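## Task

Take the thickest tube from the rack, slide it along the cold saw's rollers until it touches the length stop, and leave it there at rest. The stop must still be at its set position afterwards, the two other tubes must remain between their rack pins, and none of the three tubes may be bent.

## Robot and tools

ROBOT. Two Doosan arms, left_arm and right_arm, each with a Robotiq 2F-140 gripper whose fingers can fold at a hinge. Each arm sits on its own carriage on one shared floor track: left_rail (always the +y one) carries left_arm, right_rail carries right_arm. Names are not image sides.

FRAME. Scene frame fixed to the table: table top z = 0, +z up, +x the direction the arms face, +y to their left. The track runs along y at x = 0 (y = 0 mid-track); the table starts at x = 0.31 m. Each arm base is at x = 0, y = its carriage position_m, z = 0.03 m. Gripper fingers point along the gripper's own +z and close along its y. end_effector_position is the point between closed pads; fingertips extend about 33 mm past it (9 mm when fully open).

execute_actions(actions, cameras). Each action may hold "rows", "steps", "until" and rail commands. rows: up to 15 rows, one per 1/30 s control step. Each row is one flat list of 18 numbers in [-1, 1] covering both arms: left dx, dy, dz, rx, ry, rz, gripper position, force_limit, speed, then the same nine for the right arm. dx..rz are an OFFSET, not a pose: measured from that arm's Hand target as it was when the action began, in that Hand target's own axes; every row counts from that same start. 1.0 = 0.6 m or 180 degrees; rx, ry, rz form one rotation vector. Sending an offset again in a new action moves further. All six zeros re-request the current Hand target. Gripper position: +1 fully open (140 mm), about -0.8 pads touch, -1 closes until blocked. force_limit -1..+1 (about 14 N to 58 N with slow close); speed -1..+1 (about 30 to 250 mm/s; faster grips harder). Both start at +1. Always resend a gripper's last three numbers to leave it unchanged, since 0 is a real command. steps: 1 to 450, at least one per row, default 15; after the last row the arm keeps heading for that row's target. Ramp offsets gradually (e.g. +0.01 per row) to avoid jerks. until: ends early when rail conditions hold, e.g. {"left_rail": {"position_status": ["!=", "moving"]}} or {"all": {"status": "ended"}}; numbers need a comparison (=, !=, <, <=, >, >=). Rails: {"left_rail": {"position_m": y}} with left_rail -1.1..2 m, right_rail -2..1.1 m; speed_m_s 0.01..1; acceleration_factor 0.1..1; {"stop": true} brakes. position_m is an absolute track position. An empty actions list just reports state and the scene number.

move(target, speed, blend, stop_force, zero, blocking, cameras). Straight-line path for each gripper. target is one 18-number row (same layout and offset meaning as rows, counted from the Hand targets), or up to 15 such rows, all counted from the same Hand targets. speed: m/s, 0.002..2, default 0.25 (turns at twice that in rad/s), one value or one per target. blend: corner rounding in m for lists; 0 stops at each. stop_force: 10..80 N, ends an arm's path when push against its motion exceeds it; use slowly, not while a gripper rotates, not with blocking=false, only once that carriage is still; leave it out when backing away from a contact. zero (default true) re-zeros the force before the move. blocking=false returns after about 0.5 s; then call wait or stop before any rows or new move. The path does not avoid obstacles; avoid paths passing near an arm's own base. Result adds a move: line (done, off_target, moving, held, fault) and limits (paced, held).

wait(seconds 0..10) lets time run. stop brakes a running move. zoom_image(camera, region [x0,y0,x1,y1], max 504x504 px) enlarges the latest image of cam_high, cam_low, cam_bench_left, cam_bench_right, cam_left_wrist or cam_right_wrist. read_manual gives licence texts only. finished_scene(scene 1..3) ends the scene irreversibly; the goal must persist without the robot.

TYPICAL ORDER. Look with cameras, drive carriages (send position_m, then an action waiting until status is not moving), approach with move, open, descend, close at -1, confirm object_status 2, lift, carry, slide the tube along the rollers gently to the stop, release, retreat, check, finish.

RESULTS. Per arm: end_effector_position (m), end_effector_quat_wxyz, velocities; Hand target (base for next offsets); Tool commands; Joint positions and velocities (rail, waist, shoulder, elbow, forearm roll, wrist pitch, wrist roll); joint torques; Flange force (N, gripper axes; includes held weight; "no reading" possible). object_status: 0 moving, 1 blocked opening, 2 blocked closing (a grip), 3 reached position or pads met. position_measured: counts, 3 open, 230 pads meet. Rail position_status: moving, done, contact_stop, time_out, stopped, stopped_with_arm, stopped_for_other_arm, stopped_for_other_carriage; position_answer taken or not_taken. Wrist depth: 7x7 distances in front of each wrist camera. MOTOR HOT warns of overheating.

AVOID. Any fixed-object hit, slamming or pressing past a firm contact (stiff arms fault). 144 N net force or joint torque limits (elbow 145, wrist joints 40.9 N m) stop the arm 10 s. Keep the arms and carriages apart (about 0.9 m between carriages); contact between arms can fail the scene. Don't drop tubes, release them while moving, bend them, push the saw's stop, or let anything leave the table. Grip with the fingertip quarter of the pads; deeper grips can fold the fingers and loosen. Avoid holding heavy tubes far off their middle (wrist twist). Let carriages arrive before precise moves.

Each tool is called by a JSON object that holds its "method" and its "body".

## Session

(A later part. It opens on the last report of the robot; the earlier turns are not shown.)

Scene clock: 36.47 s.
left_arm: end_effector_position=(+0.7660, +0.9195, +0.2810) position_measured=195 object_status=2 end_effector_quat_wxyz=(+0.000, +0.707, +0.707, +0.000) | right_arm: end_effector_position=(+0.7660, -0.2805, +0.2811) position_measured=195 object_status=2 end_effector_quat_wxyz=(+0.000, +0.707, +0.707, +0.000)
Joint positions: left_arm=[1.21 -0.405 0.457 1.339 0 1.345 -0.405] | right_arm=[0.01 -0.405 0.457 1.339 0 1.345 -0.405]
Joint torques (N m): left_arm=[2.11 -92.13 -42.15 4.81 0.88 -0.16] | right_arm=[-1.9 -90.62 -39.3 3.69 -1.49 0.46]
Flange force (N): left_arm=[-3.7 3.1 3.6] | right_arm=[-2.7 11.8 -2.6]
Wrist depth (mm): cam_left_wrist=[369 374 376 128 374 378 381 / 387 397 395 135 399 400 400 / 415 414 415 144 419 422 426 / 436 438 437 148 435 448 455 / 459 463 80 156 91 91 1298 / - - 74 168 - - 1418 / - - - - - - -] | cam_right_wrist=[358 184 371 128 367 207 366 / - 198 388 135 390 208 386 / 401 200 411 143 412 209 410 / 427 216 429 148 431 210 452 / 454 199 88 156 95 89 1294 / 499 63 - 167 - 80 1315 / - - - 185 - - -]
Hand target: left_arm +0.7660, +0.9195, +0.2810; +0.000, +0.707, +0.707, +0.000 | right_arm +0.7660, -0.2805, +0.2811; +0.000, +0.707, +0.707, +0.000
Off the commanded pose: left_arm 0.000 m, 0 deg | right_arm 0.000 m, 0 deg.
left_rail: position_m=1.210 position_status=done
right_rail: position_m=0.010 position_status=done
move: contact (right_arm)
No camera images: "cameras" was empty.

{"method": "execute_actions", "body": {"actions": [{"rows":[[0,0,0,0,0,0,-0.2,0,-1,0,0,0,0,0,0,-0.2,0,-1]],"steps":45},{"left_rail":{"position_m":1.89,"speed_m_s":0.5,"acceleration_factor":0.8},"steps":1}], "cameras": ["cam_right_wrist"]}}

{"method": "move", "body": {"target": [[0,0,0,0,0,0,-0.2,0,-1,0,0,-0.42,0,0,0,-0.2,0,-1],[0,0,0,0,0,0,-0.2,0,-1,0.1,-0.06,-0.42,0,-0.25,0,-0.2,0,-1]], "speed": [0.25,0.5], "blend": [0.03,0], "cameras": []}}

{"method": "execute_actions", "body": {"actions": [{"rows":[[0,0,0,0,0,0,-0.2,0,-1,0,0,0,0,0,0,1,0,0]],"right_rail":{"position_m":-0.7},"steps":150,"until":{"right_rail":{"position_status":["!=","moving"]},"left_rail":{"position_status":["!=","moving"]}}}]}}

{"method": "zoom_image", "body": {"camera": "cam_left_wrist", "region": [350, 50, 600, 300]}}

Scene clock: 43.60 s.
left_arm: end_effector_position=(+0.7660, +1.5995, +0.2810) position_measured=154 object_status=3 end_effector_quat_wxyz=(+0.000, +0.707, +0.707, +0.000) | right_arm: end_effector_position=(+0.7660, -0.2805, +0.2811) position_measured=154 object_status=3 end_effector_quat_wxyz=(+0.000, +0.707, +0.707, +0.000)
Joint positions: left_arm=[1.89 -0.405 0.457 1.339 0 1.345 -0.405] | right_arm=[0.01 -0.405 0.457 1.339 0 1.345 -0.405]
Joint torques (N m): left_arm=[1.3 -84.47 -38.7 4.16 0.11 -0.29] | right_arm=[-1.1 -93.43 -39.26 4.04 -0.23 0.4]
Flange force (N): left_arm=[-1.7 0.5 -4.6] | right_arm=[-4.5 14.7 0.7]
Flange force at the end of the 1st action (N): left_arm=[-1.2 0.8 -5.0] | right_arm=[-5.0 14.7 0.6]
Wrist depth (mm): cam_left_wrist=[299 371 374 373 377 379 381 / 377 392 393 397 397 399 402 / 421 413 418 146 421 424 424 / 440 442 431 156 133 449 456 / 459 - 92 463 115 91 1355 / - 70 - 496 - - 68 / - - - 531 - - 67] | cam_right_wrist=[276 185 368 349 369 207 368 / 297 199 386 136 390 208 387 / 397 200 409 143 412 209 415 / 435 216 425 149 157 208 449 / 446 91 92 162 113 90 1287 / - 67 - 266 - 70 69 / - - - 213 - - 64]
Hand target: left_arm +0.7660, +1.5995, +0.2810; +0.000, +0.707, +0.707, +0.000 | right_arm +0.7660, -0.2805, +0.2811; +0.000, +0.707, +0.707, +0.000
Off the commanded pose: left_arm 0.000 m, 0 deg | right_arm 0.000 m, 0 deg.
left_rail: position_m=1.890 speed_m_s=0.50 position_status=done
right_rail: position_m=0.010 position_status=done
camera_calibration:
cam_right_wrist: T_world_to_cam=[[0.999825, 0.00788936, 0.0169411, -0.759165], [0.00147366, -0.936982, 0.349374, -0.356969], [0.0186299, -0.349288, -0.93683, 0.293564], [0, 0, 0, 1]] pos_world=[0.75409, -0.225946, 0.412597]
Images, in order (width x height): cam_right_wrist 896x504.

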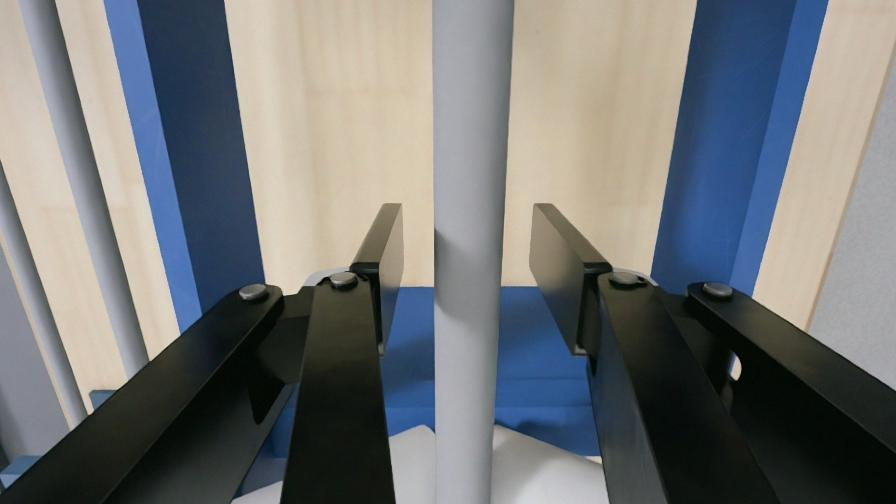

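Scene clock: 45.90 s.
left_arm: end_effector_position=(+0.7660, +1.5995, +0.2810) position_measured=154 object_status=3 end_effector_quat_wxyz=(+0.000, +0.707, +0.707, +0.000) | right_arm: end_effector_position=(+0.7300, -0.2205, +0.5331) position_measured=154 object_status=3 end_effector_quat_wxyz=(+0.271, +0.653, +0.653, -0.271)
Joint positions: left_arm=[1.89 -0.405 0.457 1.339 0 1.345 -0.405] | right_arm=[0.01 -0.041 0.278 1.311 -0.785 1.529 -0.016]
Joint torques (N m): left_arm=[0.37 -84.01 -38.84 4.25 0.16 -0.24] | right_arm=[0.18 -76.27 -40.64 1.05 -0.37 0.39]
Flange force (N): left_arm=[0.0 -0.1 -4.7] | right_arm=[-2.1 13.0 -1.5]
Wrist depth (mm): cam_left_wrist=[288 373 374 130 379 378 381 / 388 393 394 139 395 400 403 / 412 416 413 148 423 425 424 / 445 440 431 153 133 445 454 / 459 - 92 469 116 91 474 / - 70 - 493 - - 68 / - - - 529 - - 67] | cam_right_wrist=[694 676 545 451 467 674 1477 / 819 802 608 431 425 1744 1783 / - - 1007 922 955 2293 2250 / 3047 1376 - 734 156 2866 2900 / 3704 - 92 1241 114 88 - / - 67 - 1477 - 70 69 / - - - 3168 - - 64]
Hand target: left_arm +0.7660, +1.5995, +0.2810; +0.000, +0.707, +0.707, +0.000 | right_arm +0.7300, -0.2205, +0.5331; +0.271, +0.653, +0.653, -0.271
Off the commanded pose: left_arm 0.000 m, 0 deg | right_arm 0.000 m, 0 deg.
left_rail: position_m=1.890 speed_m_s=0.50 position_status=done
right_rail: position_m=0.010 position_status=done
move: done
No camera images: "cameras" was empty.

Scene clock: 48.43 s.
left_arm: end_effector_position=(+0.7660, +1.5995, +0.2810) position_measured=154 object_status=3 end_effector_quat_wxyz=(+0.000, +0.707, +0.707, +0.000) | right_arm: end_effector_position=(+0.7300, -0.9305, +0.5331) position_measured=3 object_status=3 end_effector_quat_wxyz=(+0.271, +0.653, +0.653, -0.271)
Joint positions: left_arm=[1.89 -0.405 0.457 1.339 0 1.345 -0.405] | right_arm=[-0.7 -0.041 0.278 1.311 -0.785 1.529 -0.016]
Joint torques (N m): left_arm=[0.91 -84.85 -38.79 4.21 0.13 -0.16] | right_arm=[-0.9 -76.23 -40.24 1.05 -0.29 0.4]
Flange force (N): left_arm=[-1.1 1.1 -4.3] | right_arm=[-0.9 13.9 -3.5]
Wrist depth (mm): cam_left_wrist=[367 374 376 131 377 380 379 / 385 395 393 140 396 402 399 / 413 417 416 147 420 425 424 / 440 442 428 154 133 447 449 / 464 - 92 467 115 91 1363 / - 70 - 182 - - 68 / - - - 526 - - 67] | cam_right_wrist=[700 680 361 377 349 661 1468 / 808 805 797 686 710 1707 1783 / 952 - 963 620 622 2188 2271 / 2866 123 1287 787 736 143 2799 / - 105 2149 1109 750 116 92 / - 104 3540 - - - 93 / - - - 2705 2736 - -]
Hand target: left_arm +0.7660, +1.5995, +0.2810; +0.000, +0.707, +0.707, +0.000 | right_arm +0.7300, -0.9305, +0.5331; +0.271, +0.653, +0.653, -0.271
Off the commanded pose: left_arm 0.000 m, 0 deg | right_arm 0.000 m, 0 deg.
left_rail: position_m=1.890 speed_m_s=0.50 position_status=done
right_rail: position_m=-0.700 position_status=done
camera_calibration:
cam_left_wrist: T_world_to_cam=[[0.999844, 0.00586118, 0.0166916, -0.774522], [-0.000259465, -0.938561, 0.345113, 1.40941], [0.0176889, -0.345064, -0.938413, 0.94416], [0, 0, 0, 1]] pos_world=[0.758066, 1.65316, 0.412532]
cam_right_wrist: T_world_to_cam=[[0.999825, 0.0175582, 0.00639956, -0.707598], [0.00147366, -0.415449, 0.909615, -0.867395], [0.0186299, -0.909447, -0.415403, -0.495842], [0, 0, 0, 1]] pos_world=[0.71799, -0.798876, 0.58755]

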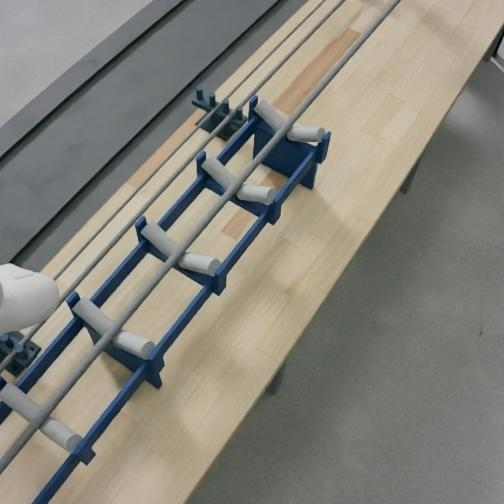

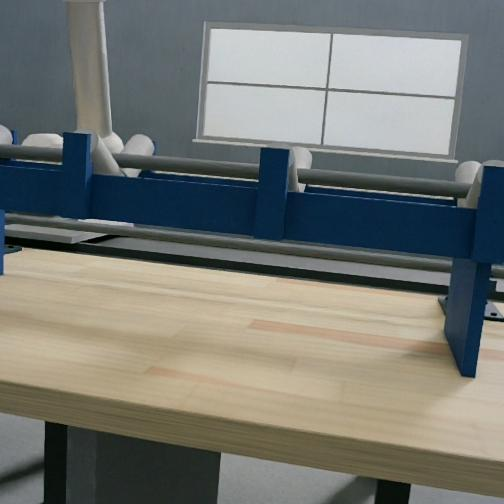

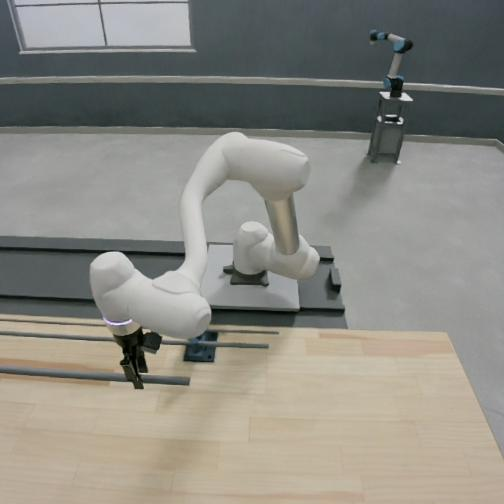

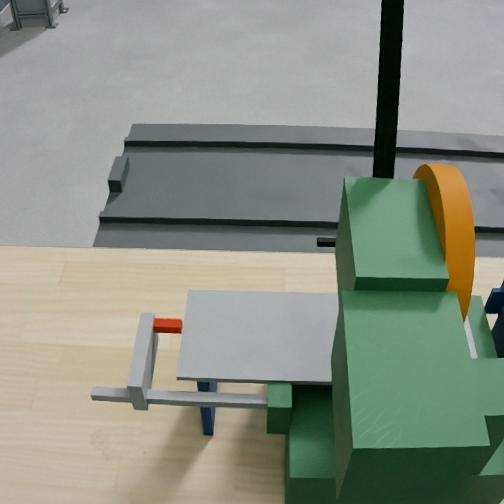

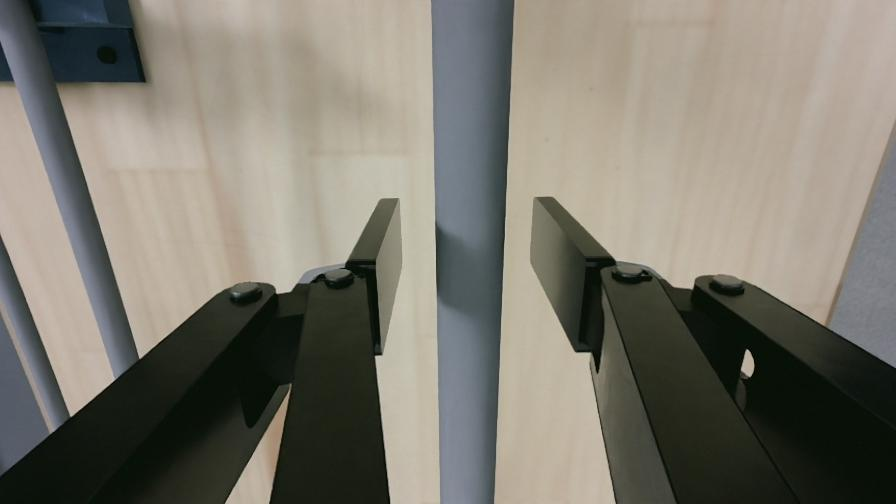

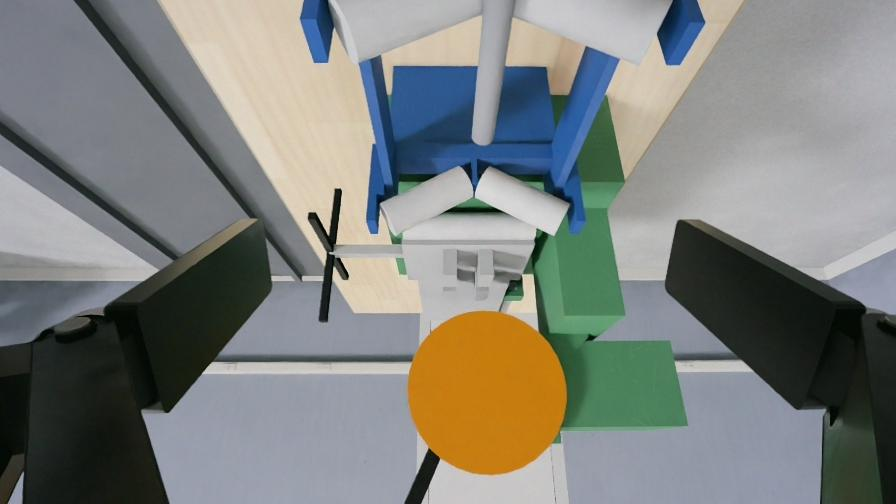

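Scaled by 2.016 from the camera's 896x504 image, which has a finer 1280x720 frame.

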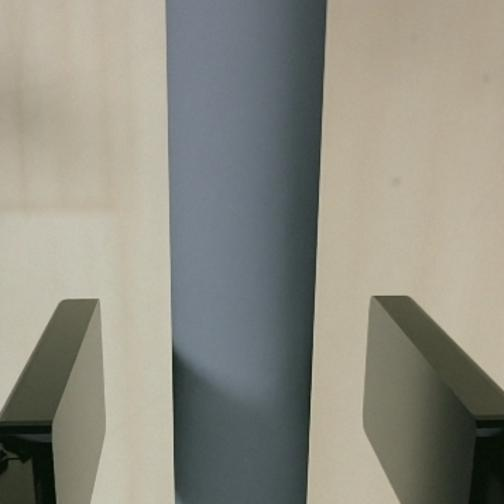

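{"method": "move", "body": {"target": [0,0.002,0.008,0,0,0,-0.276,0,0,0,0,0,0,0,0,1,0,0], "speed": 0.05, "cameras": ["cam_left_wrist"]}}

{"method": "zoom_image", "body": {"camera": "cam_left_wrist", "region": [350, 100, 600, 350]}}

Scene clock: 51.80 s.
left_arm: end_effector_position=(+0.7672, +1.5995, +0.2762) position_measured=164 object_status=3 end_effector_quat_wxyz=(+0.000, +0.707, +0.707, +0.000) | right_arm: end_effector_position=(+0.7300, -0.9305, +0.5331) position_measured=3 object_status=3 end_effector_quat_wxyz=(+0.271, +0.653, +0.653, -0.271)
Joint positions: left_arm=[1.89 -0.404 0.461 1.343 0 1.338 -0.404] | right_arm=[-0.7 -0.041 0.278 1.311 -0.785 1.529 -0.016]
Joint torques (N m): left_arm=[1.01 -84.85 -38.86 4.19 0.14 -0.2] | right_arm=[-0.99 -76.35 -40.28 1.05 -0.26 0.39]
Flange force (N): left_arm=[-1.2 0.5 -4.2] | right_arm=[-1.4 13.9 -3.3]
Wrist depth (mm): cam_left_wrist=[361 367 367 126 371 371 375 / 382 388 391 134 392 394 397 / 412 411 414 152 413 419 416 / 428 442 426 145 133 440 449 / 455 - 86 157 109 90 1333 / - 69 - 173 - - 68 / - - - 189 - - 68] | cam_right_wrist=[686 665 360 375 347 665 1459 / - 895 795 676 684 1695 1797 / - 971 971 617 644 2315 2315 / 4223 123 1216 777 738 142 2482 / - 104 - 1084 736 116 92 / - - 3009 - - - 93 / - - 2767 2293 2832 - -]
Hand target: left_arm +0.7672, +1.5995, +0.2762; +0.000, +0.707, +0.707, +0.000 | right_arm +0.7300, -0.9305, +0.5331; +0.271, +0.653, +0.653, -0.271
Off the commanded pose: left_arm 0.000 m, 0 deg | right_arm 0.000 m, 0 deg.
left_rail: position_m=1.890 speed_m_s=0.50 position_status=done
right_rail: position_m=-0.700 position_status=done
move: done
camera_calibration:
cam_left_wrist: T_world_to_cam=[[0.999842, 0.0058965, 0.0167852, -0.775737], [-0.000258597, -0.938561, 0.345113, 1.41107], [0.0177888, -0.345063, -0.938411, 0.939557], [0, 0, 0, 1]] pos_world=[0.759266, 1.65316, 0.407732]
Images, in order (width x height): cam_left_wrist 896x504.

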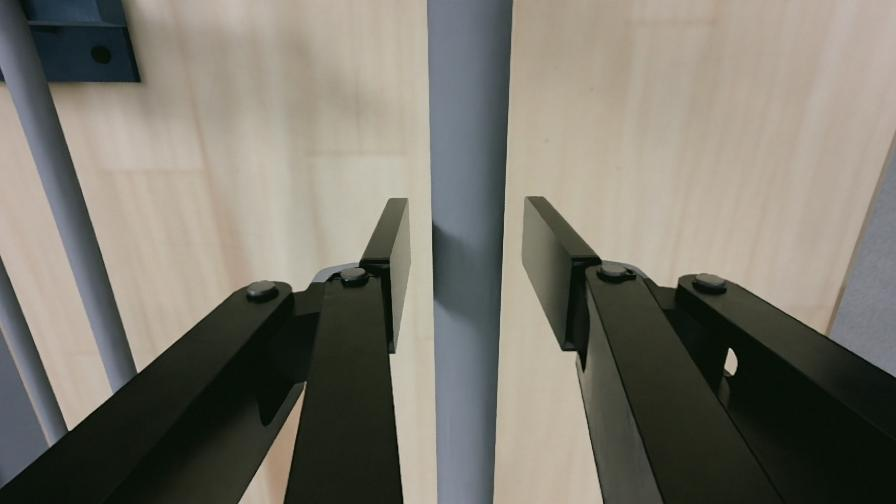

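Scaled by 2.016 from the camera's 896x504 image, which has a finer 1280x720 frame.

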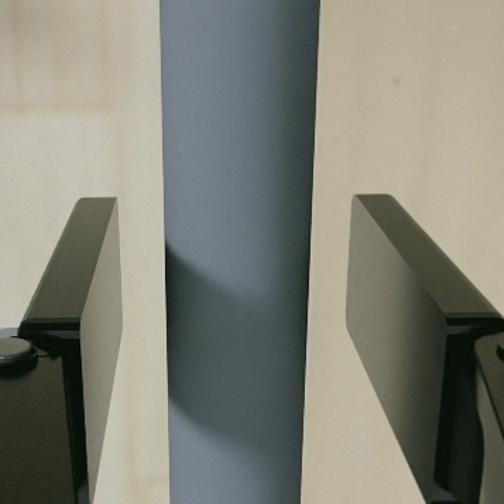

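{"method": "execute_actions", "body": {"actions": [{"rows":[[0,0,0,0,0,0,-1,-1,-1,0,0,0,0,0,0,1,0,0]],"steps":45},{"left_rail":{"position_m":1.64,"speed_m_s":0.1,"acceleration_factor":0.2},"steps":200,"until":{"left_rail":{"position_status":["!=","moving"]}}}], "cameras": ["cam_right_wrist"]}}

{"method": "zoom_image", "body": {"camera": "cam_right_wrist", "region": [350, 150, 600, 350]}}

Scene clock: 58.53 s.
left_arm: end_effector_position=(+0.7672, +1.3495, +0.2762) position_measured=193 object_status=2 end_effector_quat_wxyz=(+0.000, +0.707, +0.707, +0.000) | right_arm: end_effector_position=(+0.7300, -0.9305, +0.5331) position_measured=3 object_status=3 end_effector_quat_wxyz=(+0.271, +0.653, +0.653, -0.271)
Joint positions: left_arm=[1.64 -0.404 0.461 1.343 0 1.338 -0.404] | right_arm=[-0.7 -0.041 0.278 1.311 -0.785 1.529 -0.016]
Joint torques (N m): left_arm=[1.01 -82.44 -36.88 4.27 -0.1 -0.19] | right_arm=[-1.09 -76.36 -40.22 1.02 -0.26 0.38]
Flange force (N): left_arm=[-1.7 1.4 -8.2] | right_arm=[-1.3 14.1 -3.4]
Flange force at the end of the 1st action (N): left_arm=[-2.0 0.4 -4.3] | right_arm=[-1.5 14.4 -2.6]
Wrist depth (mm): cam_left_wrist=[370 370 365 125 373 375 378 / 390 389 390 135 393 395 395 / 405 411 414 142 416 416 420 / 434 438 433 147 430 440 451 / 456 458 80 153 91 91 1333 / - - 75 168 - - 1402 / - - - 181 - - -] | cam_right_wrist=[- 667 360 376 347 671 1442 / - 750 813 684 704 1770 1810 / - - 944 622 708 2188 2209 / 2705 123 1192 800 738 142 2705 / - 104 2767 1109 750 116 92 / - 105 - 734 - - 93 / - - - 2360 2407 - -]
Hand target: left_arm +0.7672, +1.3495, +0.2762; +0.000, +0.707, +0.707, +0.000 | right_arm +0.7300, -0.9305, +0.5331; +0.271, +0.653, +0.653, -0.271
Off the commanded pose: left_arm 0.000 m, 0 deg | right_arm 0.000 m, 0 deg.
left_rail: position_m=1.640 speed_m_s=0.10 position_status=done
right_rail: position_m=-0.700 position_status=done
camera_calibration:
cam_right_wrist: T_world_to_cam=[[0.999826, 0.0175164, 0.0064904, -0.707683], [0.00137367, -0.41545, 0.909615, -0.867365], [0.0186296, -0.909447, -0.415402, -0.495933], [0, 0, 0, 1]] pos_world=[0.71799, -0.798976, 0.58755]
Images, in order (width x height): cam_right_wrist 896x504.

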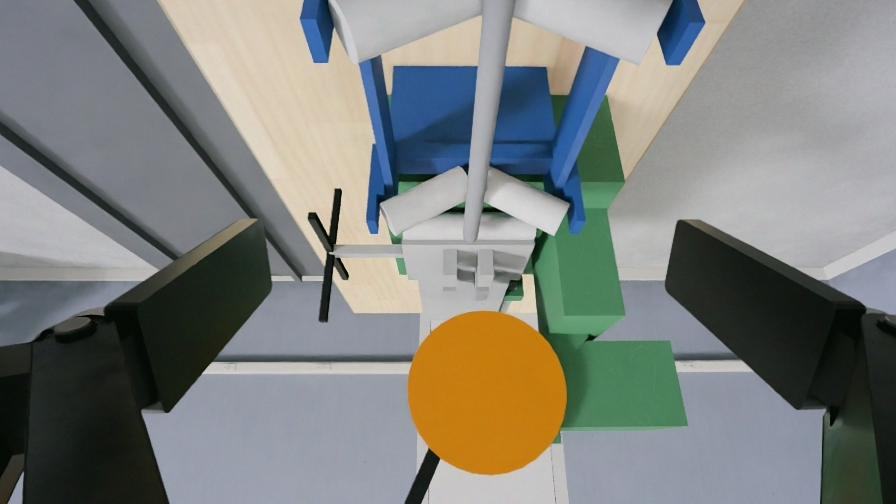

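Scaled by 2.016 from the camera's 896x504 image, which has a finer 1280x720 frame.

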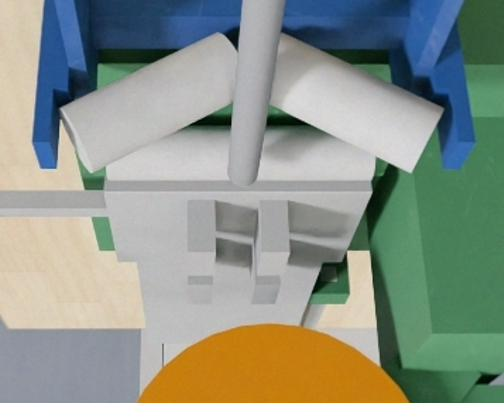

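{"method": "move", "body": {"target": [0,0,-0.003,0,0,0,-1,-1,-1,0,0,0,0,0,0,1,0,0], "speed": 0.02, "cameras": []}}

{"method": "execute_actions", "body": {"actions": [{"left_rail":{"position_m":1.54},"steps":200,"until":{"left_rail":{"position_status":["!=","moving"]}}}], "cameras": ["cam_right_wrist"]}}

{"method": "zoom_image", "body": {"camera": "cam_right_wrist", "region": [400, 180, 550, 330]}}

Scene clock: 61.07 s.
left_arm: end_effector_position=(+0.7672, +1.3495, +0.2780) position_measured=193 object_status=2 end_effector_quat_wxyz=(+0.000, +0.707, +0.707, +0.000) | right_arm: end_effector_position=(+0.7300, -0.9305, +0.5331) position_measured=3 object_status=3 end_effector_quat_wxyz=(+0.271, +0.653, +0.653, -0.271)
Joint positions: left_arm=[1.64 -0.404 0.46 1.341 0 1.341 -0.404] | right_arm=[-0.7 -0.041 0.278 1.311 -0.785 1.529 -0.016]
Joint torques (N m): left_arm=[1.16 -84.39 -38.91 4.35 -0.13 -0.23] | right_arm=[-1.06 -76.05 -40.27 1.04 -0.25 0.4]
Flange force (N): left_arm=[-1.0 -0.2 -4.8] | right_arm=[-1.5 13.5 -3.1]
Wrist depth (mm): cam_left_wrist=[370 370 372 - 372 375 378 / 387 390 388 133 395 399 401 / 414 411 417 - 418 418 418 / 436 441 434 118 430 445 448 / 460 457 80 155 91 91 1333 / - - 75 166 - - 1402 / - - - 181 - - -] | cam_right_wrist=[- 647 358 363 349 671 1477 / 805 813 797 684 708 1707 1824 / 1136 - 948 603 652 2229 2209 / 2617 123 1254 789 725 142 2832 / - 104 1732 857 774 116 93 / - 2866 - 712 - - 93 / - - 2456 2337 2482 - -]
Hand target: left_arm +0.7672, +1.3495, +0.2780; +0.000, +0.707, +0.707, +0.000 | right_arm +0.7300, -0.9305, +0.5331; +0.271, +0.653, +0.653, -0.271
Off the commanded pose: left_arm 0.000 m, 0 deg | right_arm 0.000 m, 0 deg.
left_rail: position_m=1.640 speed_m_s=0.10 position_status=done
right_rail: position_m=-0.700 position_status=done
move: done
No camera images: "cameras" was empty.

Scene clock: 63.20 s.
left_arm: end_effector_position=(+0.7672, +1.2495, +0.2780) position_measured=193 object_status=2 end_effector_quat_wxyz=(+0.000, +0.707, +0.707, +0.000) | right_arm: end_effector_position=(+0.7300, -0.9305, +0.5331) position_measured=3 object_status=3 end_effector_quat_wxyz=(+0.271, +0.653, +0.653, -0.271)
Joint positions: left_arm=[1.54 -0.404 0.46 1.341 0 1.341 -0.404] | right_arm=[-0.7 -0.041 0.278 1.311 -0.785 1.529 -0.016]
Joint torques (N m): left_arm=[0.6 -83.64 -38.67 4.21 -0.18 -0.18] | right_arm=[-1.02 -76.29 -40.26 1.05 -0.28 0.41]
Flange force (N): left_arm=[-0.4 -0.9 -6.0] | right_arm=[-1.3 13.9 -3.2]
Wrist depth (mm): cam_left_wrist=[370 369 372 - 373 377 378 / 387 393 393 134 393 395 397 / 405 411 419 142 418 418 422 / 432 438 431 143 433 448 453 / 459 460 80 157 91 91 481 / - - 75 166 - - - / - - - 181 - - -] | cam_right_wrist=[644 654 358 374 349 665 1514 / 813 789 797 686 690 1783 1810 / - - 944 622 622 2229 2188 / 3210 123 1222 789 802 142 2736 / - 105 - 995 767 116 92 / - - 2534 777 - - 93 / - - 2767 - - - -]
Hand target: left_arm +0.7672, +1.2495, +0.2780; +0.000, +0.707, +0.707, +0.000 | right_arm +0.7300, -0.9305, +0.5331; +0.271, +0.653, +0.653, -0.271
Tool commands: left_gripper/position=-1.0 left_gripper/force_limit=-1.0 left_gripper/speed=-1.0 right_gripper/position=+1.0 right_gripper/force_limit=+0.0 right_gripper/speed=+0.0
Off the commanded pose: left_arm 0.000 m, 0 deg | right_arm 0.000 m, 0 deg.
left_rail: position_m=1.540 speed_m_s=0.10 position_status=done
right_rail: position_m=-0.700 position_status=done
camera_calibration:
cam_right_wrist: T_world_to_cam=[[0.999826, 0.0175164, 0.0064904, -0.707683], [0.00137367, -0.41545, 0.909615, -0.867365], [0.0186296, -0.909447, -0.415402, -0.495933], [0, 0, 0, 1]] pos_world=[0.71799, -0.798976, 0.58755]
Images, in order (width x height): cam_right_wrist 896x504.

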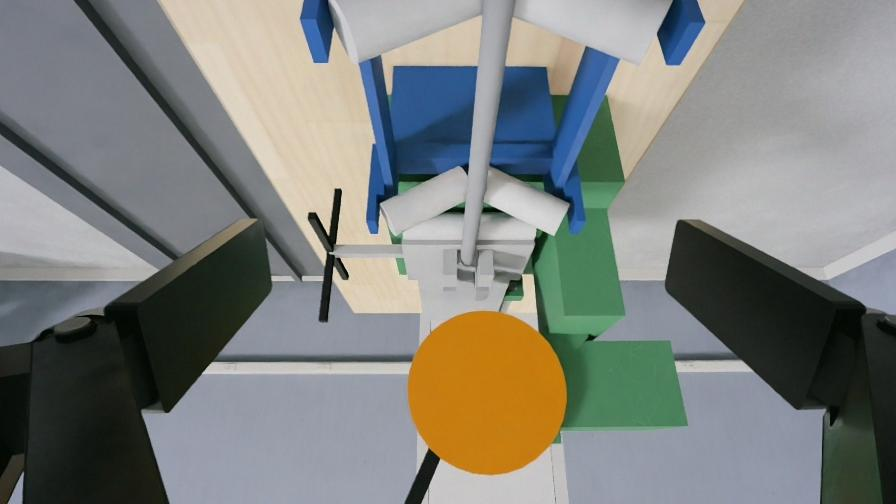

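Scaled by 3.360 from the camera's 896x504 image, which has a finer 1280x720 frame.

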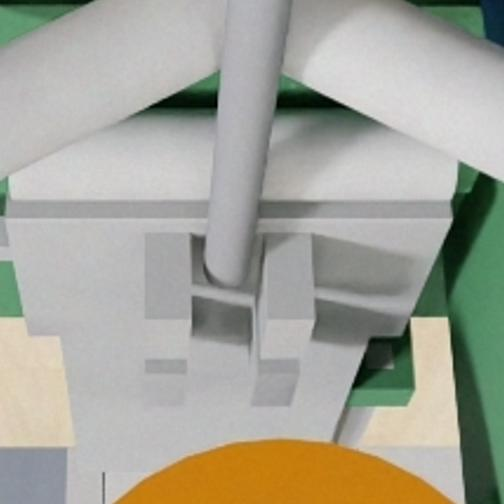

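{"method": "move", "body": {"target": [0,0,-0.002,0,0,0,-1,-1,-1,0,0,0,0,0,0,1,0,0], "speed": 0.02, "cameras": []}}

{"method": "execute_actions", "body": {"actions": [{"left_rail":{"position_m":1.3},"steps":200,"until":{"left_rail":{"position_status":["!=","moving"]}}}], "cameras": ["cam_bench_right","cam_right_wrist"]}}

{"method": "zoom_image", "body": {"camera": "cam_bench_right", "region": [140, 270, 340, 390]}}

Scene clock: 65.07 s.
left_arm: end_effector_position=(+0.7672, +1.2495, +0.2792) position_measured=193 object_status=2 end_effector_quat_wxyz=(+0.000, +0.707, +0.707, +0.000) | right_arm: end_effector_position=(+0.7300, -0.9305, +0.5331) position_measured=3 object_status=3 end_effector_quat_wxyz=(+0.271, +0.653, +0.653, -0.271)
Joint positions: left_arm=[1.54 -0.404 0.46 1.339 0 1.343 -0.404] | right_arm=[-0.7 -0.041 0.278 1.311 -0.785 1.529 -0.016]
Joint torques (N m): left_arm=[2.05 -86.37 -40.2 4.57 -0.16 -0.27] | right_arm=[-0.93 -76.42 -40.27 1.03 -0.28 0.4]
Flange force (N): left_arm=[-2.4 -0.6 -2.7] | right_arm=[-1.6 14.4 -2.9]
Wrist depth (mm): cam_left_wrist=[370 371 374 126 373 376 379 / 388 392 390 134 396 395 399 / 411 413 413 142 416 417 420 / 441 441 435 147 433 449 451 / 466 463 80 112 91 91 1304 / 505 - 75 168 - - 1402 / - - - 181 - - -] | cam_right_wrist=[688 660 357 375 348 667 1486 / 816 802 819 676 698 1683 1838 / 1094 - 959 624 651 2271 2250 / 3126 123 919 797 738 142 2972 / - 105 - 1120 764 116 92 / - 103 - 729 851 - 93 / - - 3253 - - - -]
Hand target: left_arm +0.7672, +1.2495, +0.2792; +0.000, +0.707, +0.707, +0.000 | right_arm +0.7300, -0.9305, +0.5331; +0.271, +0.653, +0.653, -0.271
Off the commanded pose: left_arm 0.000 m, 0 deg | right_arm 0.000 m, 0 deg.
left_rail: position_m=1.540 speed_m_s=0.10 position_status=done
right_rail: position_m=-0.700 position_status=done
move: done
No camera images: "cameras" was empty.

Scene clock: 68.60 s.
left_arm: end_effector_position=(+0.7672, +1.0095, +0.2792) position_measured=193 object_status=2 end_effector_quat_wxyz=(+0.000, +0.707, +0.707, +0.000) | right_arm: end_effector_position=(+0.7300, -0.9305, +0.5331) position_measured=3 object_status=3 end_effector_quat_wxyz=(+0.271, +0.653, +0.653, -0.271)
Joint positions: left_arm=[1.3 -0.404 0.46 1.339 0 1.343 -0.404] | right_arm=[-0.7 -0.041 0.278 1.311 -0.785 1.529 -0.016]
Joint torques (N m): left_arm=[1.11 -86.01 -40.1 4.29 -0.41 -0.32] | right_arm=[-1.07 -76.3 -40.28 1.03 -0.28 0.39]
Flange force (N): left_arm=[-1.1 0.0 -3.3] | right_arm=[-1.4 13.8 -3.2]
Wrist depth (mm): cam_left_wrist=[372 372 372 125 375 374 377 / 385 388 394 134 395 398 395 / 411 414 411 142 418 424 421 / 431 440 438 146 435 448 451 / 459 459 80 115 91 91 481 / - - 75 168 - - - / - - - 181 - - -] | cam_right_wrist=[- 669 361 375 349 651 1450 / - 819 808 669 692 863 1810 / 987 1047 975 620 639 2360 2169 / 2767 122 1186 784 743 142 2866 / - 104 3391 1084 762 116 93 / - 2832 - - - - 93 / - - - - 3391 - -]
Hand target: left_arm +0.7672, +1.0095, +0.2792; +0.000, +0.707, +0.707, +0.000 | right_arm +0.7300, -0.9305, +0.5331; +0.271, +0.653, +0.653, -0.271
Tool commands: left_gripper/position=-1.0 left_gripper/force_limit=-1.0 left_gripper/speed=-1.0 right_gripper/position=+1.0 right_gripper/force_limit=+0.0 right_gripper/speed=+0.0
Off the commanded pose: left_arm 0.000 m, 0 deg | right_arm 0.000 m, 0 deg.
left_rail: position_m=1.300 speed_m_s=0.10 position_status=done
right_rail: position_m=-0.700 position_status=done
camera_calibration:
cam_right_wrist: T_world_to_cam=[[0.999826, 0.0175164, 0.0064904, -0.707683], [0.00137367, -0.41545, 0.909615, -0.867365], [0.0186296, -0.909447, -0.415402, -0.495933], [0, 0, 0, 1]] pos_world=[0.71799, -0.798976, 0.58755]
Images, in order (width x height): cam_bench_right 504x504, cam_right_wrist 896x504.

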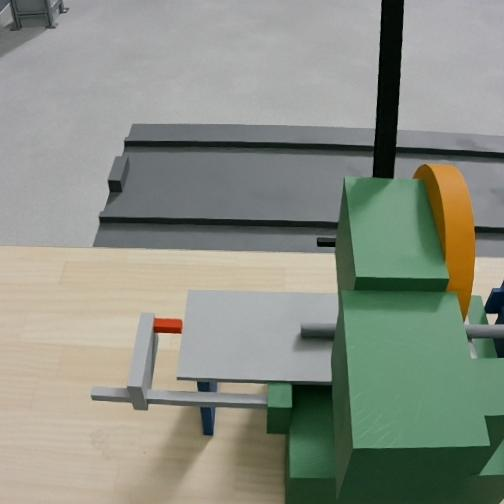

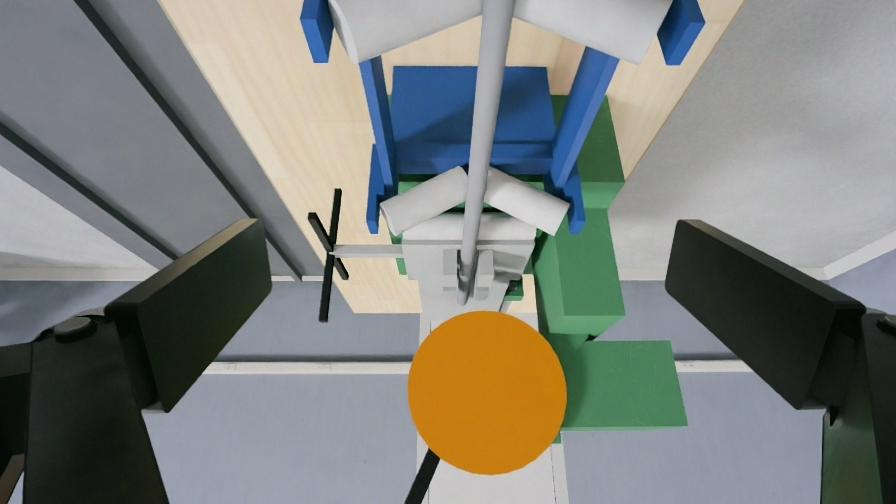

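Scaled by 2.520 from the camera's 504x504 image, which has a finer 720x720 frame.

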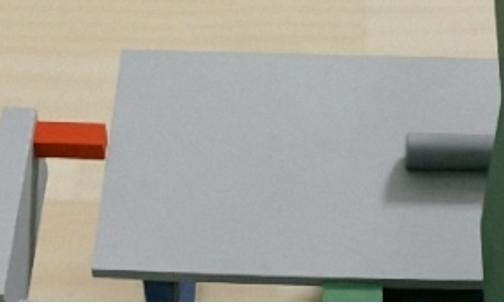

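{"method": "execute_actions", "body": {"actions": [{"left_rail":{"position_m":1.11,"speed_m_s":0.12},"steps":200,"until":{"left_rail":{"position_status":["!=","moving"]}}}], "cameras": ["cam_bench_right"]}}

{"method": "zoom_image", "body": {"camera": "cam_bench_right", "region": [140, 270, 340, 390]}}

Scene clock: 72.63 s.
left_arm: end_effector_position=(+0.7672, +0.8195, +0.2792) position_measured=193 object_status=2 end_effector_quat_wxyz=(+0.000, +0.707, +0.707, +0.000) | right_arm: end_effector_position=(+0.7300, -0.9305, +0.5331) position_measured=3 object_status=3 end_effector_quat_wxyz=(+0.271, +0.653, +0.653, -0.271)
Joint positions: left_arm=[1.11 -0.404 0.46 1.339 0 1.343 -0.404] | right_arm=[-0.7 -0.041 0.278 1.311 -0.785 1.529 -0.016]
Joint torques (N m): left_arm=[1.38 -83.93 -39.49 4.41 -0.89 -0.23] | right_arm=[-0.74 -76.25 -40.35 1.02 -0.26 0.39]
Flange force (N): left_arm=[-0.7 -1.7 -5.8] | right_arm=[-1.6 13.6 -2.8]
Wrist depth (mm): cam_left_wrist=[372 370 373 126 374 376 377 / 388 392 393 135 395 399 399 / 409 416 413 143 421 421 422 / 432 437 434 146 434 448 453 / 467 460 80 153 91 91 476 / 502 - 75 165 - - 1435 / - - - 181 - - -] | cam_right_wrist=[647 671 361 379 350 665 1368 / - 784 800 663 696 1757 1797 / - - 948 616 702 2209 2250 / 3126 123 912 805 714 142 2736 / - 105 1990 1169 734 116 93 / - 105 2432 741 764 - 93 / - - - 2534 2617 - -]
Hand target: left_arm +0.7672, +0.8195, +0.2792; +0.000, +0.707, +0.707, +0.000 | right_arm +0.7300, -0.9305, +0.5331; +0.271, +0.653, +0.653, -0.271
Tool commands: left_gripper/position=-1.0 left_gripper/force_limit=-1.0 left_gripper/speed=-1.0 right_gripper/position=+1.0 right_gripper/force_limit=+0.0 right_gripper/speed=+0.0
Off the commanded pose: left_arm 0.000 m, 0 deg | right_arm 0.000 m, 0 deg.
left_rail: position_m=1.110 speed_m_s=0.12 position_status=done
right_rail: position_m=-0.700 position_status=done
Images, in order (width x height): cam_bench_right 504x504.

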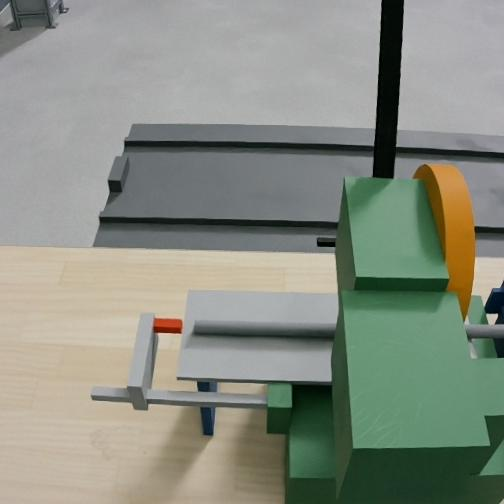

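Scaled by 2.520 from the camera's 504x504 image, which has a finer 720x720 frame.

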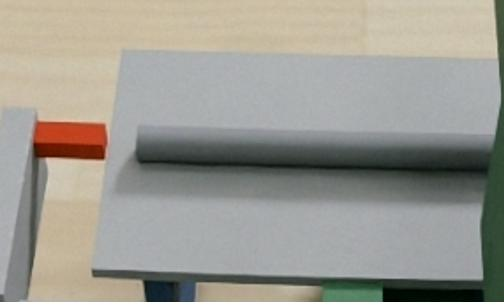

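{"method": "move", "body": {"target": [-0.05,-0.001,-0.0015,0,0,0,-1,-1,-1,0,0,0,0,0,0,1,0,0], "speed": 0.009, "stop_force": 10, "cameras": ["cam_bench_right"]}}

{"method": "zoom_image", "body": {"camera": "cam_bench_right", "region": [140, 270, 340, 390]}}

Scene clock: 77.13 s.
left_arm: end_effector_position=(+0.7667, +0.7955, +0.2799) position_measured=193 object_status=2 end_effector_quat_wxyz=(+0.000, +0.707, +0.707, +0.000) | right_arm: end_effector_position=(+0.7300, -0.9305, +0.5331) position_measured=3 object_status=3 end_effector_quat_wxyz=(+0.271, +0.653, +0.653, -0.271)
Joint positions: left_arm=[1.11 -0.431 0.473 1.317 0 1.351 -0.431] | right_arm=[-0.7 -0.041 0.278 1.311 -0.785 1.529 -0.016]
Joint torques (N m): left_arm=[-11.25 -89.04 -43.67 -0.48 -2.19 -0.13] | right_arm=[-0.84 -76.29 -40.29 1.04 -0.26 0.41]
Flange force (N): left_arm=[14.2 2.1 -1.3] | right_arm=[-1.4 13.8 -3.2]
Wrist depth (mm): cam_left_wrist=[370 373 378 126 376 377 378 / 388 393 392 134 395 395 399 / 409 418 417 142 419 421 426 / 436 444 436 147 435 448 453 / 454 467 80 112 91 90 1333 / - - 74 167 - - 1452 / - - - 181 - - -] | cam_right_wrist=[- 661 359 654 348 676 - / - 824 813 671 698 1638 1881 / 1029 - 959 614 716 2315 2130 / 3086 123 1192 802 745 141 2799 / - 104 - 995 727 116 92 / - 105 - 727 795 - 93 / - - - 2645 2736 - -]
Hand target: left_arm +0.7667, +0.7955, +0.2799; +0.000, +0.707, +0.707, +0.000 (not the last commanded pose) | right_arm +0.7300, -0.9305, +0.5331; +0.271, +0.653, +0.653, -0.271
Off the commanded pose: left_arm 0.006 m, 0 deg | right_arm 0.000 m, 0 deg.
left_rail: position_m=1.110 speed_m_s=0.12 position_status=done
right_rail: position_m=-0.700 position_status=done
move: contact (left_arm)
Images, in order (width x height): cam_bench_right 504x504.

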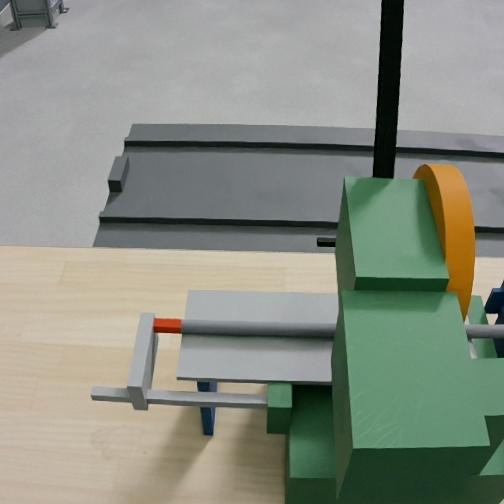

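Scaled by 2.520 from the camera's 504x504 image, which has a finer 720x720 frame.

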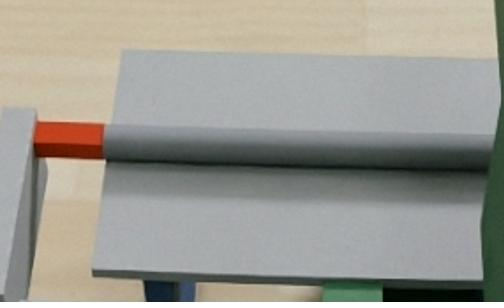

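{"method": "execute_actions", "body": {"actions": [{"rows":[[0,0,0,0,0,0,-0.2,0,-1,0,0,0,0,0,0,1,0,0]],"steps":45}], "cameras": []}}

{"method": "move", "body": {"target": [0,0,-0.25,0,0,0,-0.2,0,-1,0,0,0,0,0,0,1,0,0], "speed": 0.2}}

{"method": "zoom_image", "body": {"camera": "cam_bench_right", "region": [80, 290, 220, 430]}}

Scene clock: 79.97 s.
left_arm: end_effector_position=(+0.7667, +0.7955, +0.2799) position_measured=154 object_status=3 end_effector_quat_wxyz=(+0.000, +0.707, +0.707, +0.000) | right_arm: end_effector_position=(+0.7300, -0.9305, +0.5331) position_measured=3 object_status=3 end_effector_quat_wxyz=(+0.271, +0.653, +0.653, -0.271)
Joint positions: left_arm=[1.11 -0.431 0.473 1.317 0 1.351 -0.431] | right_arm=[-0.7 -0.041 0.278 1.311 -0.785 1.529 -0.016]
Joint torques (N m): left_arm=[1.1 -85.62 -39.14 4.21 0.17 -0.19] | right_arm=[-0.96 -76.4 -40.23 1.03 -0.27 0.36]
Flange force (N): left_arm=[-1.2 -0.8 -4.1] | right_arm=[-1.3 14.0 -3.2]
Wrist depth (mm): cam_left_wrist=[372 372 372 125 376 378 382 / 386 388 393 385 399 397 400 / 409 413 415 143 418 418 422 / 435 443 434 149 133 448 447 / 464 - 92 161 116 91 1340 / - 70 - 176 - - 68 / - - - 407 - - 67] | cam_right_wrist=[630 669 359 642 349 667 1524 / 819 824 789 665 706 1732 1797 / - - 959 614 645 2209 2229 / 2866 123 1267 795 782 142 2799 / - 104 3168 1797 769 116 92 / - 3126 - - - - 93 / - - - 2705 - - -]
Hand target: left_arm +0.7667, +0.7955, +0.2799; +0.000, +0.707, +0.707, +0.000 | right_arm +0.7300, -0.9305, +0.5331; +0.271, +0.653, +0.653, -0.271
Off the commanded pose: left_arm 0.000 m, 0 deg | right_arm 0.000 m, 0 deg.
left_rail: position_m=1.110 speed_m_s=0.12 position_status=done
right_rail: position_m=-0.700 position_status=done
No camera images: "cameras" was empty.

Scene clock: 81.10 s.
left_arm: end_effector_position=(+0.7668, +0.7955, +0.4299) position_measured=154 object_status=3 end_effector_quat_wxyz=(+0.000, +0.707, +0.707, +0.000) | right_arm: end_effector_position=(+0.7300, -0.9305, +0.5331) position_measured=3 object_status=3 end_effector_quat_wxyz=(+0.271, +0.653, +0.653, -0.271)
Joint positions: left_arm=[1.11 -0.431 0.45 1.082 0 1.61 -0.431] | right_arm=[-0.7 -0.041 0.278 1.311 -0.785 1.529 -0.016]
Joint torques (N m): left_arm=[0.54 -84.78 -39.68 4.42 0.06 -0.2] | right_arm=[-0.74 -76.24 -40.16 1 -0.27 0.42]
Flange force (N): left_arm=[-1.2 1.2 -5.0] | right_arm=[-1.8 13.8 -3.2]
Wrist depth (mm): cam_left_wrist=[512 506 506 514 515 510 1226 / 527 539 537 529 543 542 1298 / 533 567 570 577 574 577 1363 / - 596 592 320 134 611 1478 / - - 92 627 115 91 1534 / - 70 - 510 - - 68 / - - - 421 - - 67] | cam_right_wrist=[- 676 360 656 347 671 1477 / - 813 802 671 708 1707 1797 / - - 971 614 597 2209 2250 / 2900 125 1186 792 729 143 2866 / - 105 - 1136 777 116 92 / - - - - - - 93 / - - 2432 2534 2736 - -]
Hand target: left_arm +0.7668, +0.7954, +0.4299; +0.000, +0.707, +0.707, +0.000 | right_arm +0.7300, -0.9305, +0.5331; +0.271, +0.653, +0.653, -0.271
Off the commanded pose: left_arm 0.000 m, 0 deg | right_arm 0.000 m, 0 deg.
left_rail: position_m=1.110 speed_m_s=0.12 position_status=done
right_rail: position_m=-0.700 position_status=done
move: done
camera_calibration:
cam_left_wrist: T_world_to_cam=[[0.999845, 0.00600635, 0.01653, -0.773128], [-0.0000618897, -0.938669, 0.344819, 0.603438], [0.0175873, -0.344766, -0.938524, 0.806298], [0, 0, 0, 1]] pos_world=[0.758865, 0.849057, 0.561432]
cam_right_wrist: T_world_to_cam=[[0.999826, 0.0175164, 0.0064904, -0.707683], [0.00137367, -0.41545, 0.909615, -0.867365], [0.0186296, -0.909447, -0.415402, -0.495933], [0, 0, 0, 1]] pos_world=[0.71799, -0.798976, 0.58755]

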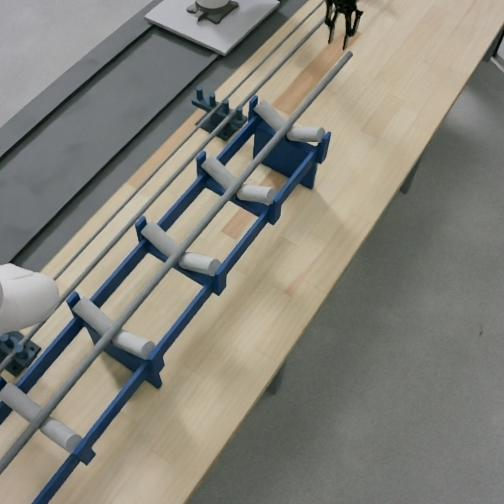

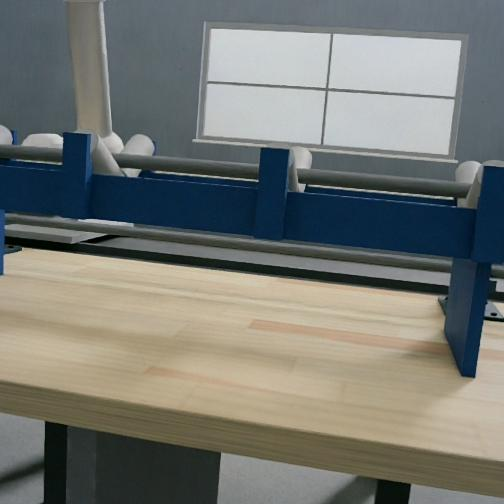

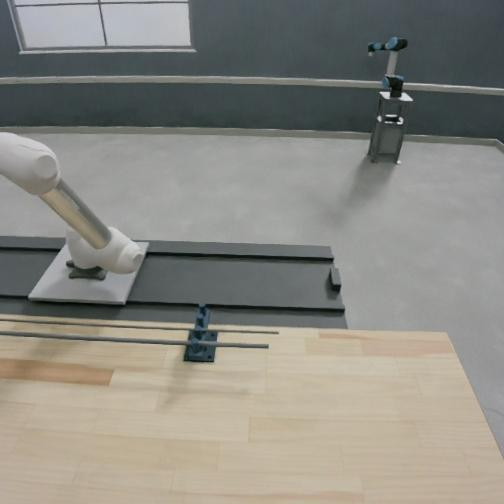

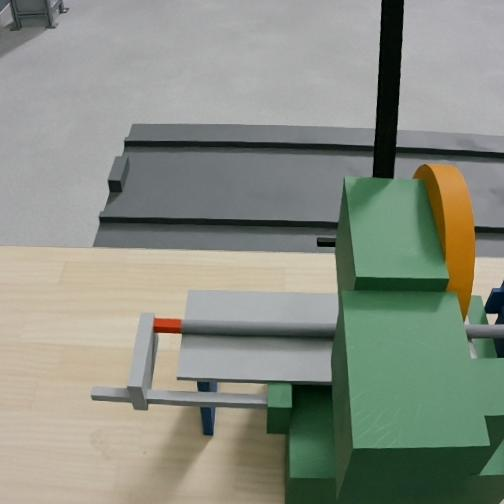

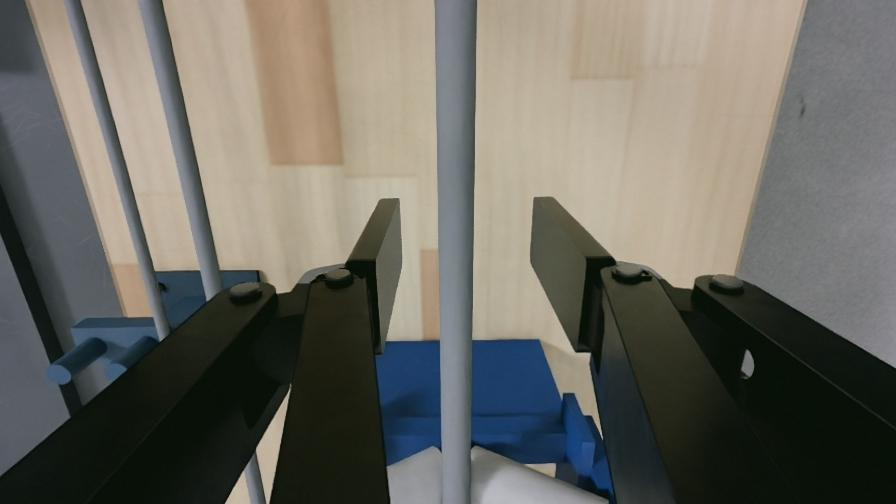

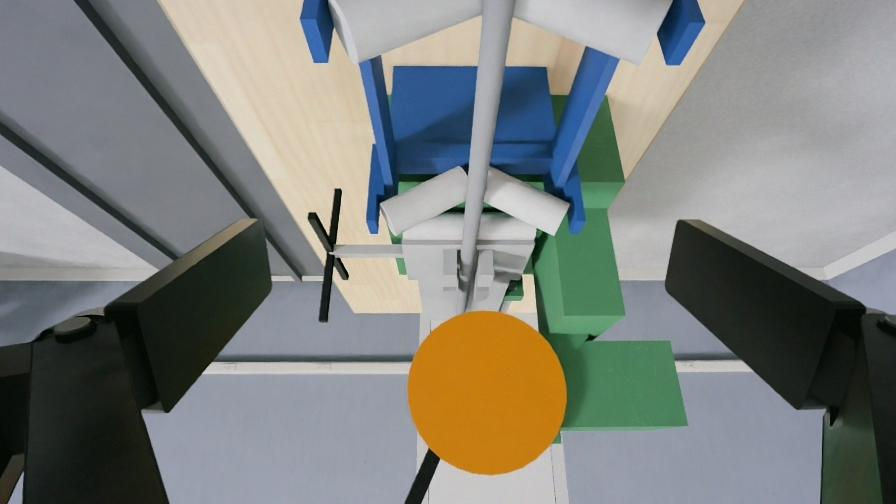

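Scaled by 3.600 from the camera's 504x504 image, which has a finer 720x720 frame.

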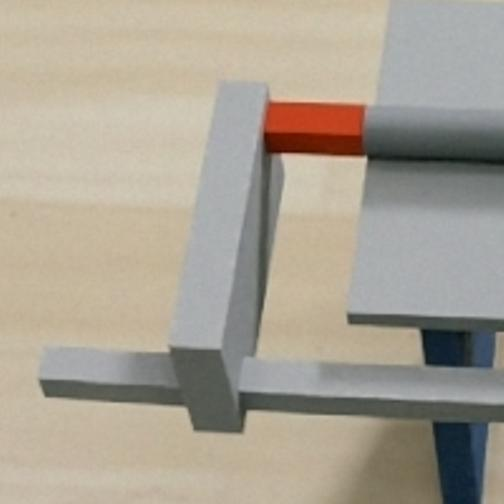

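{"method": "finished_scene", "body": {"scene": 3}}

The scene is finished: the task was done.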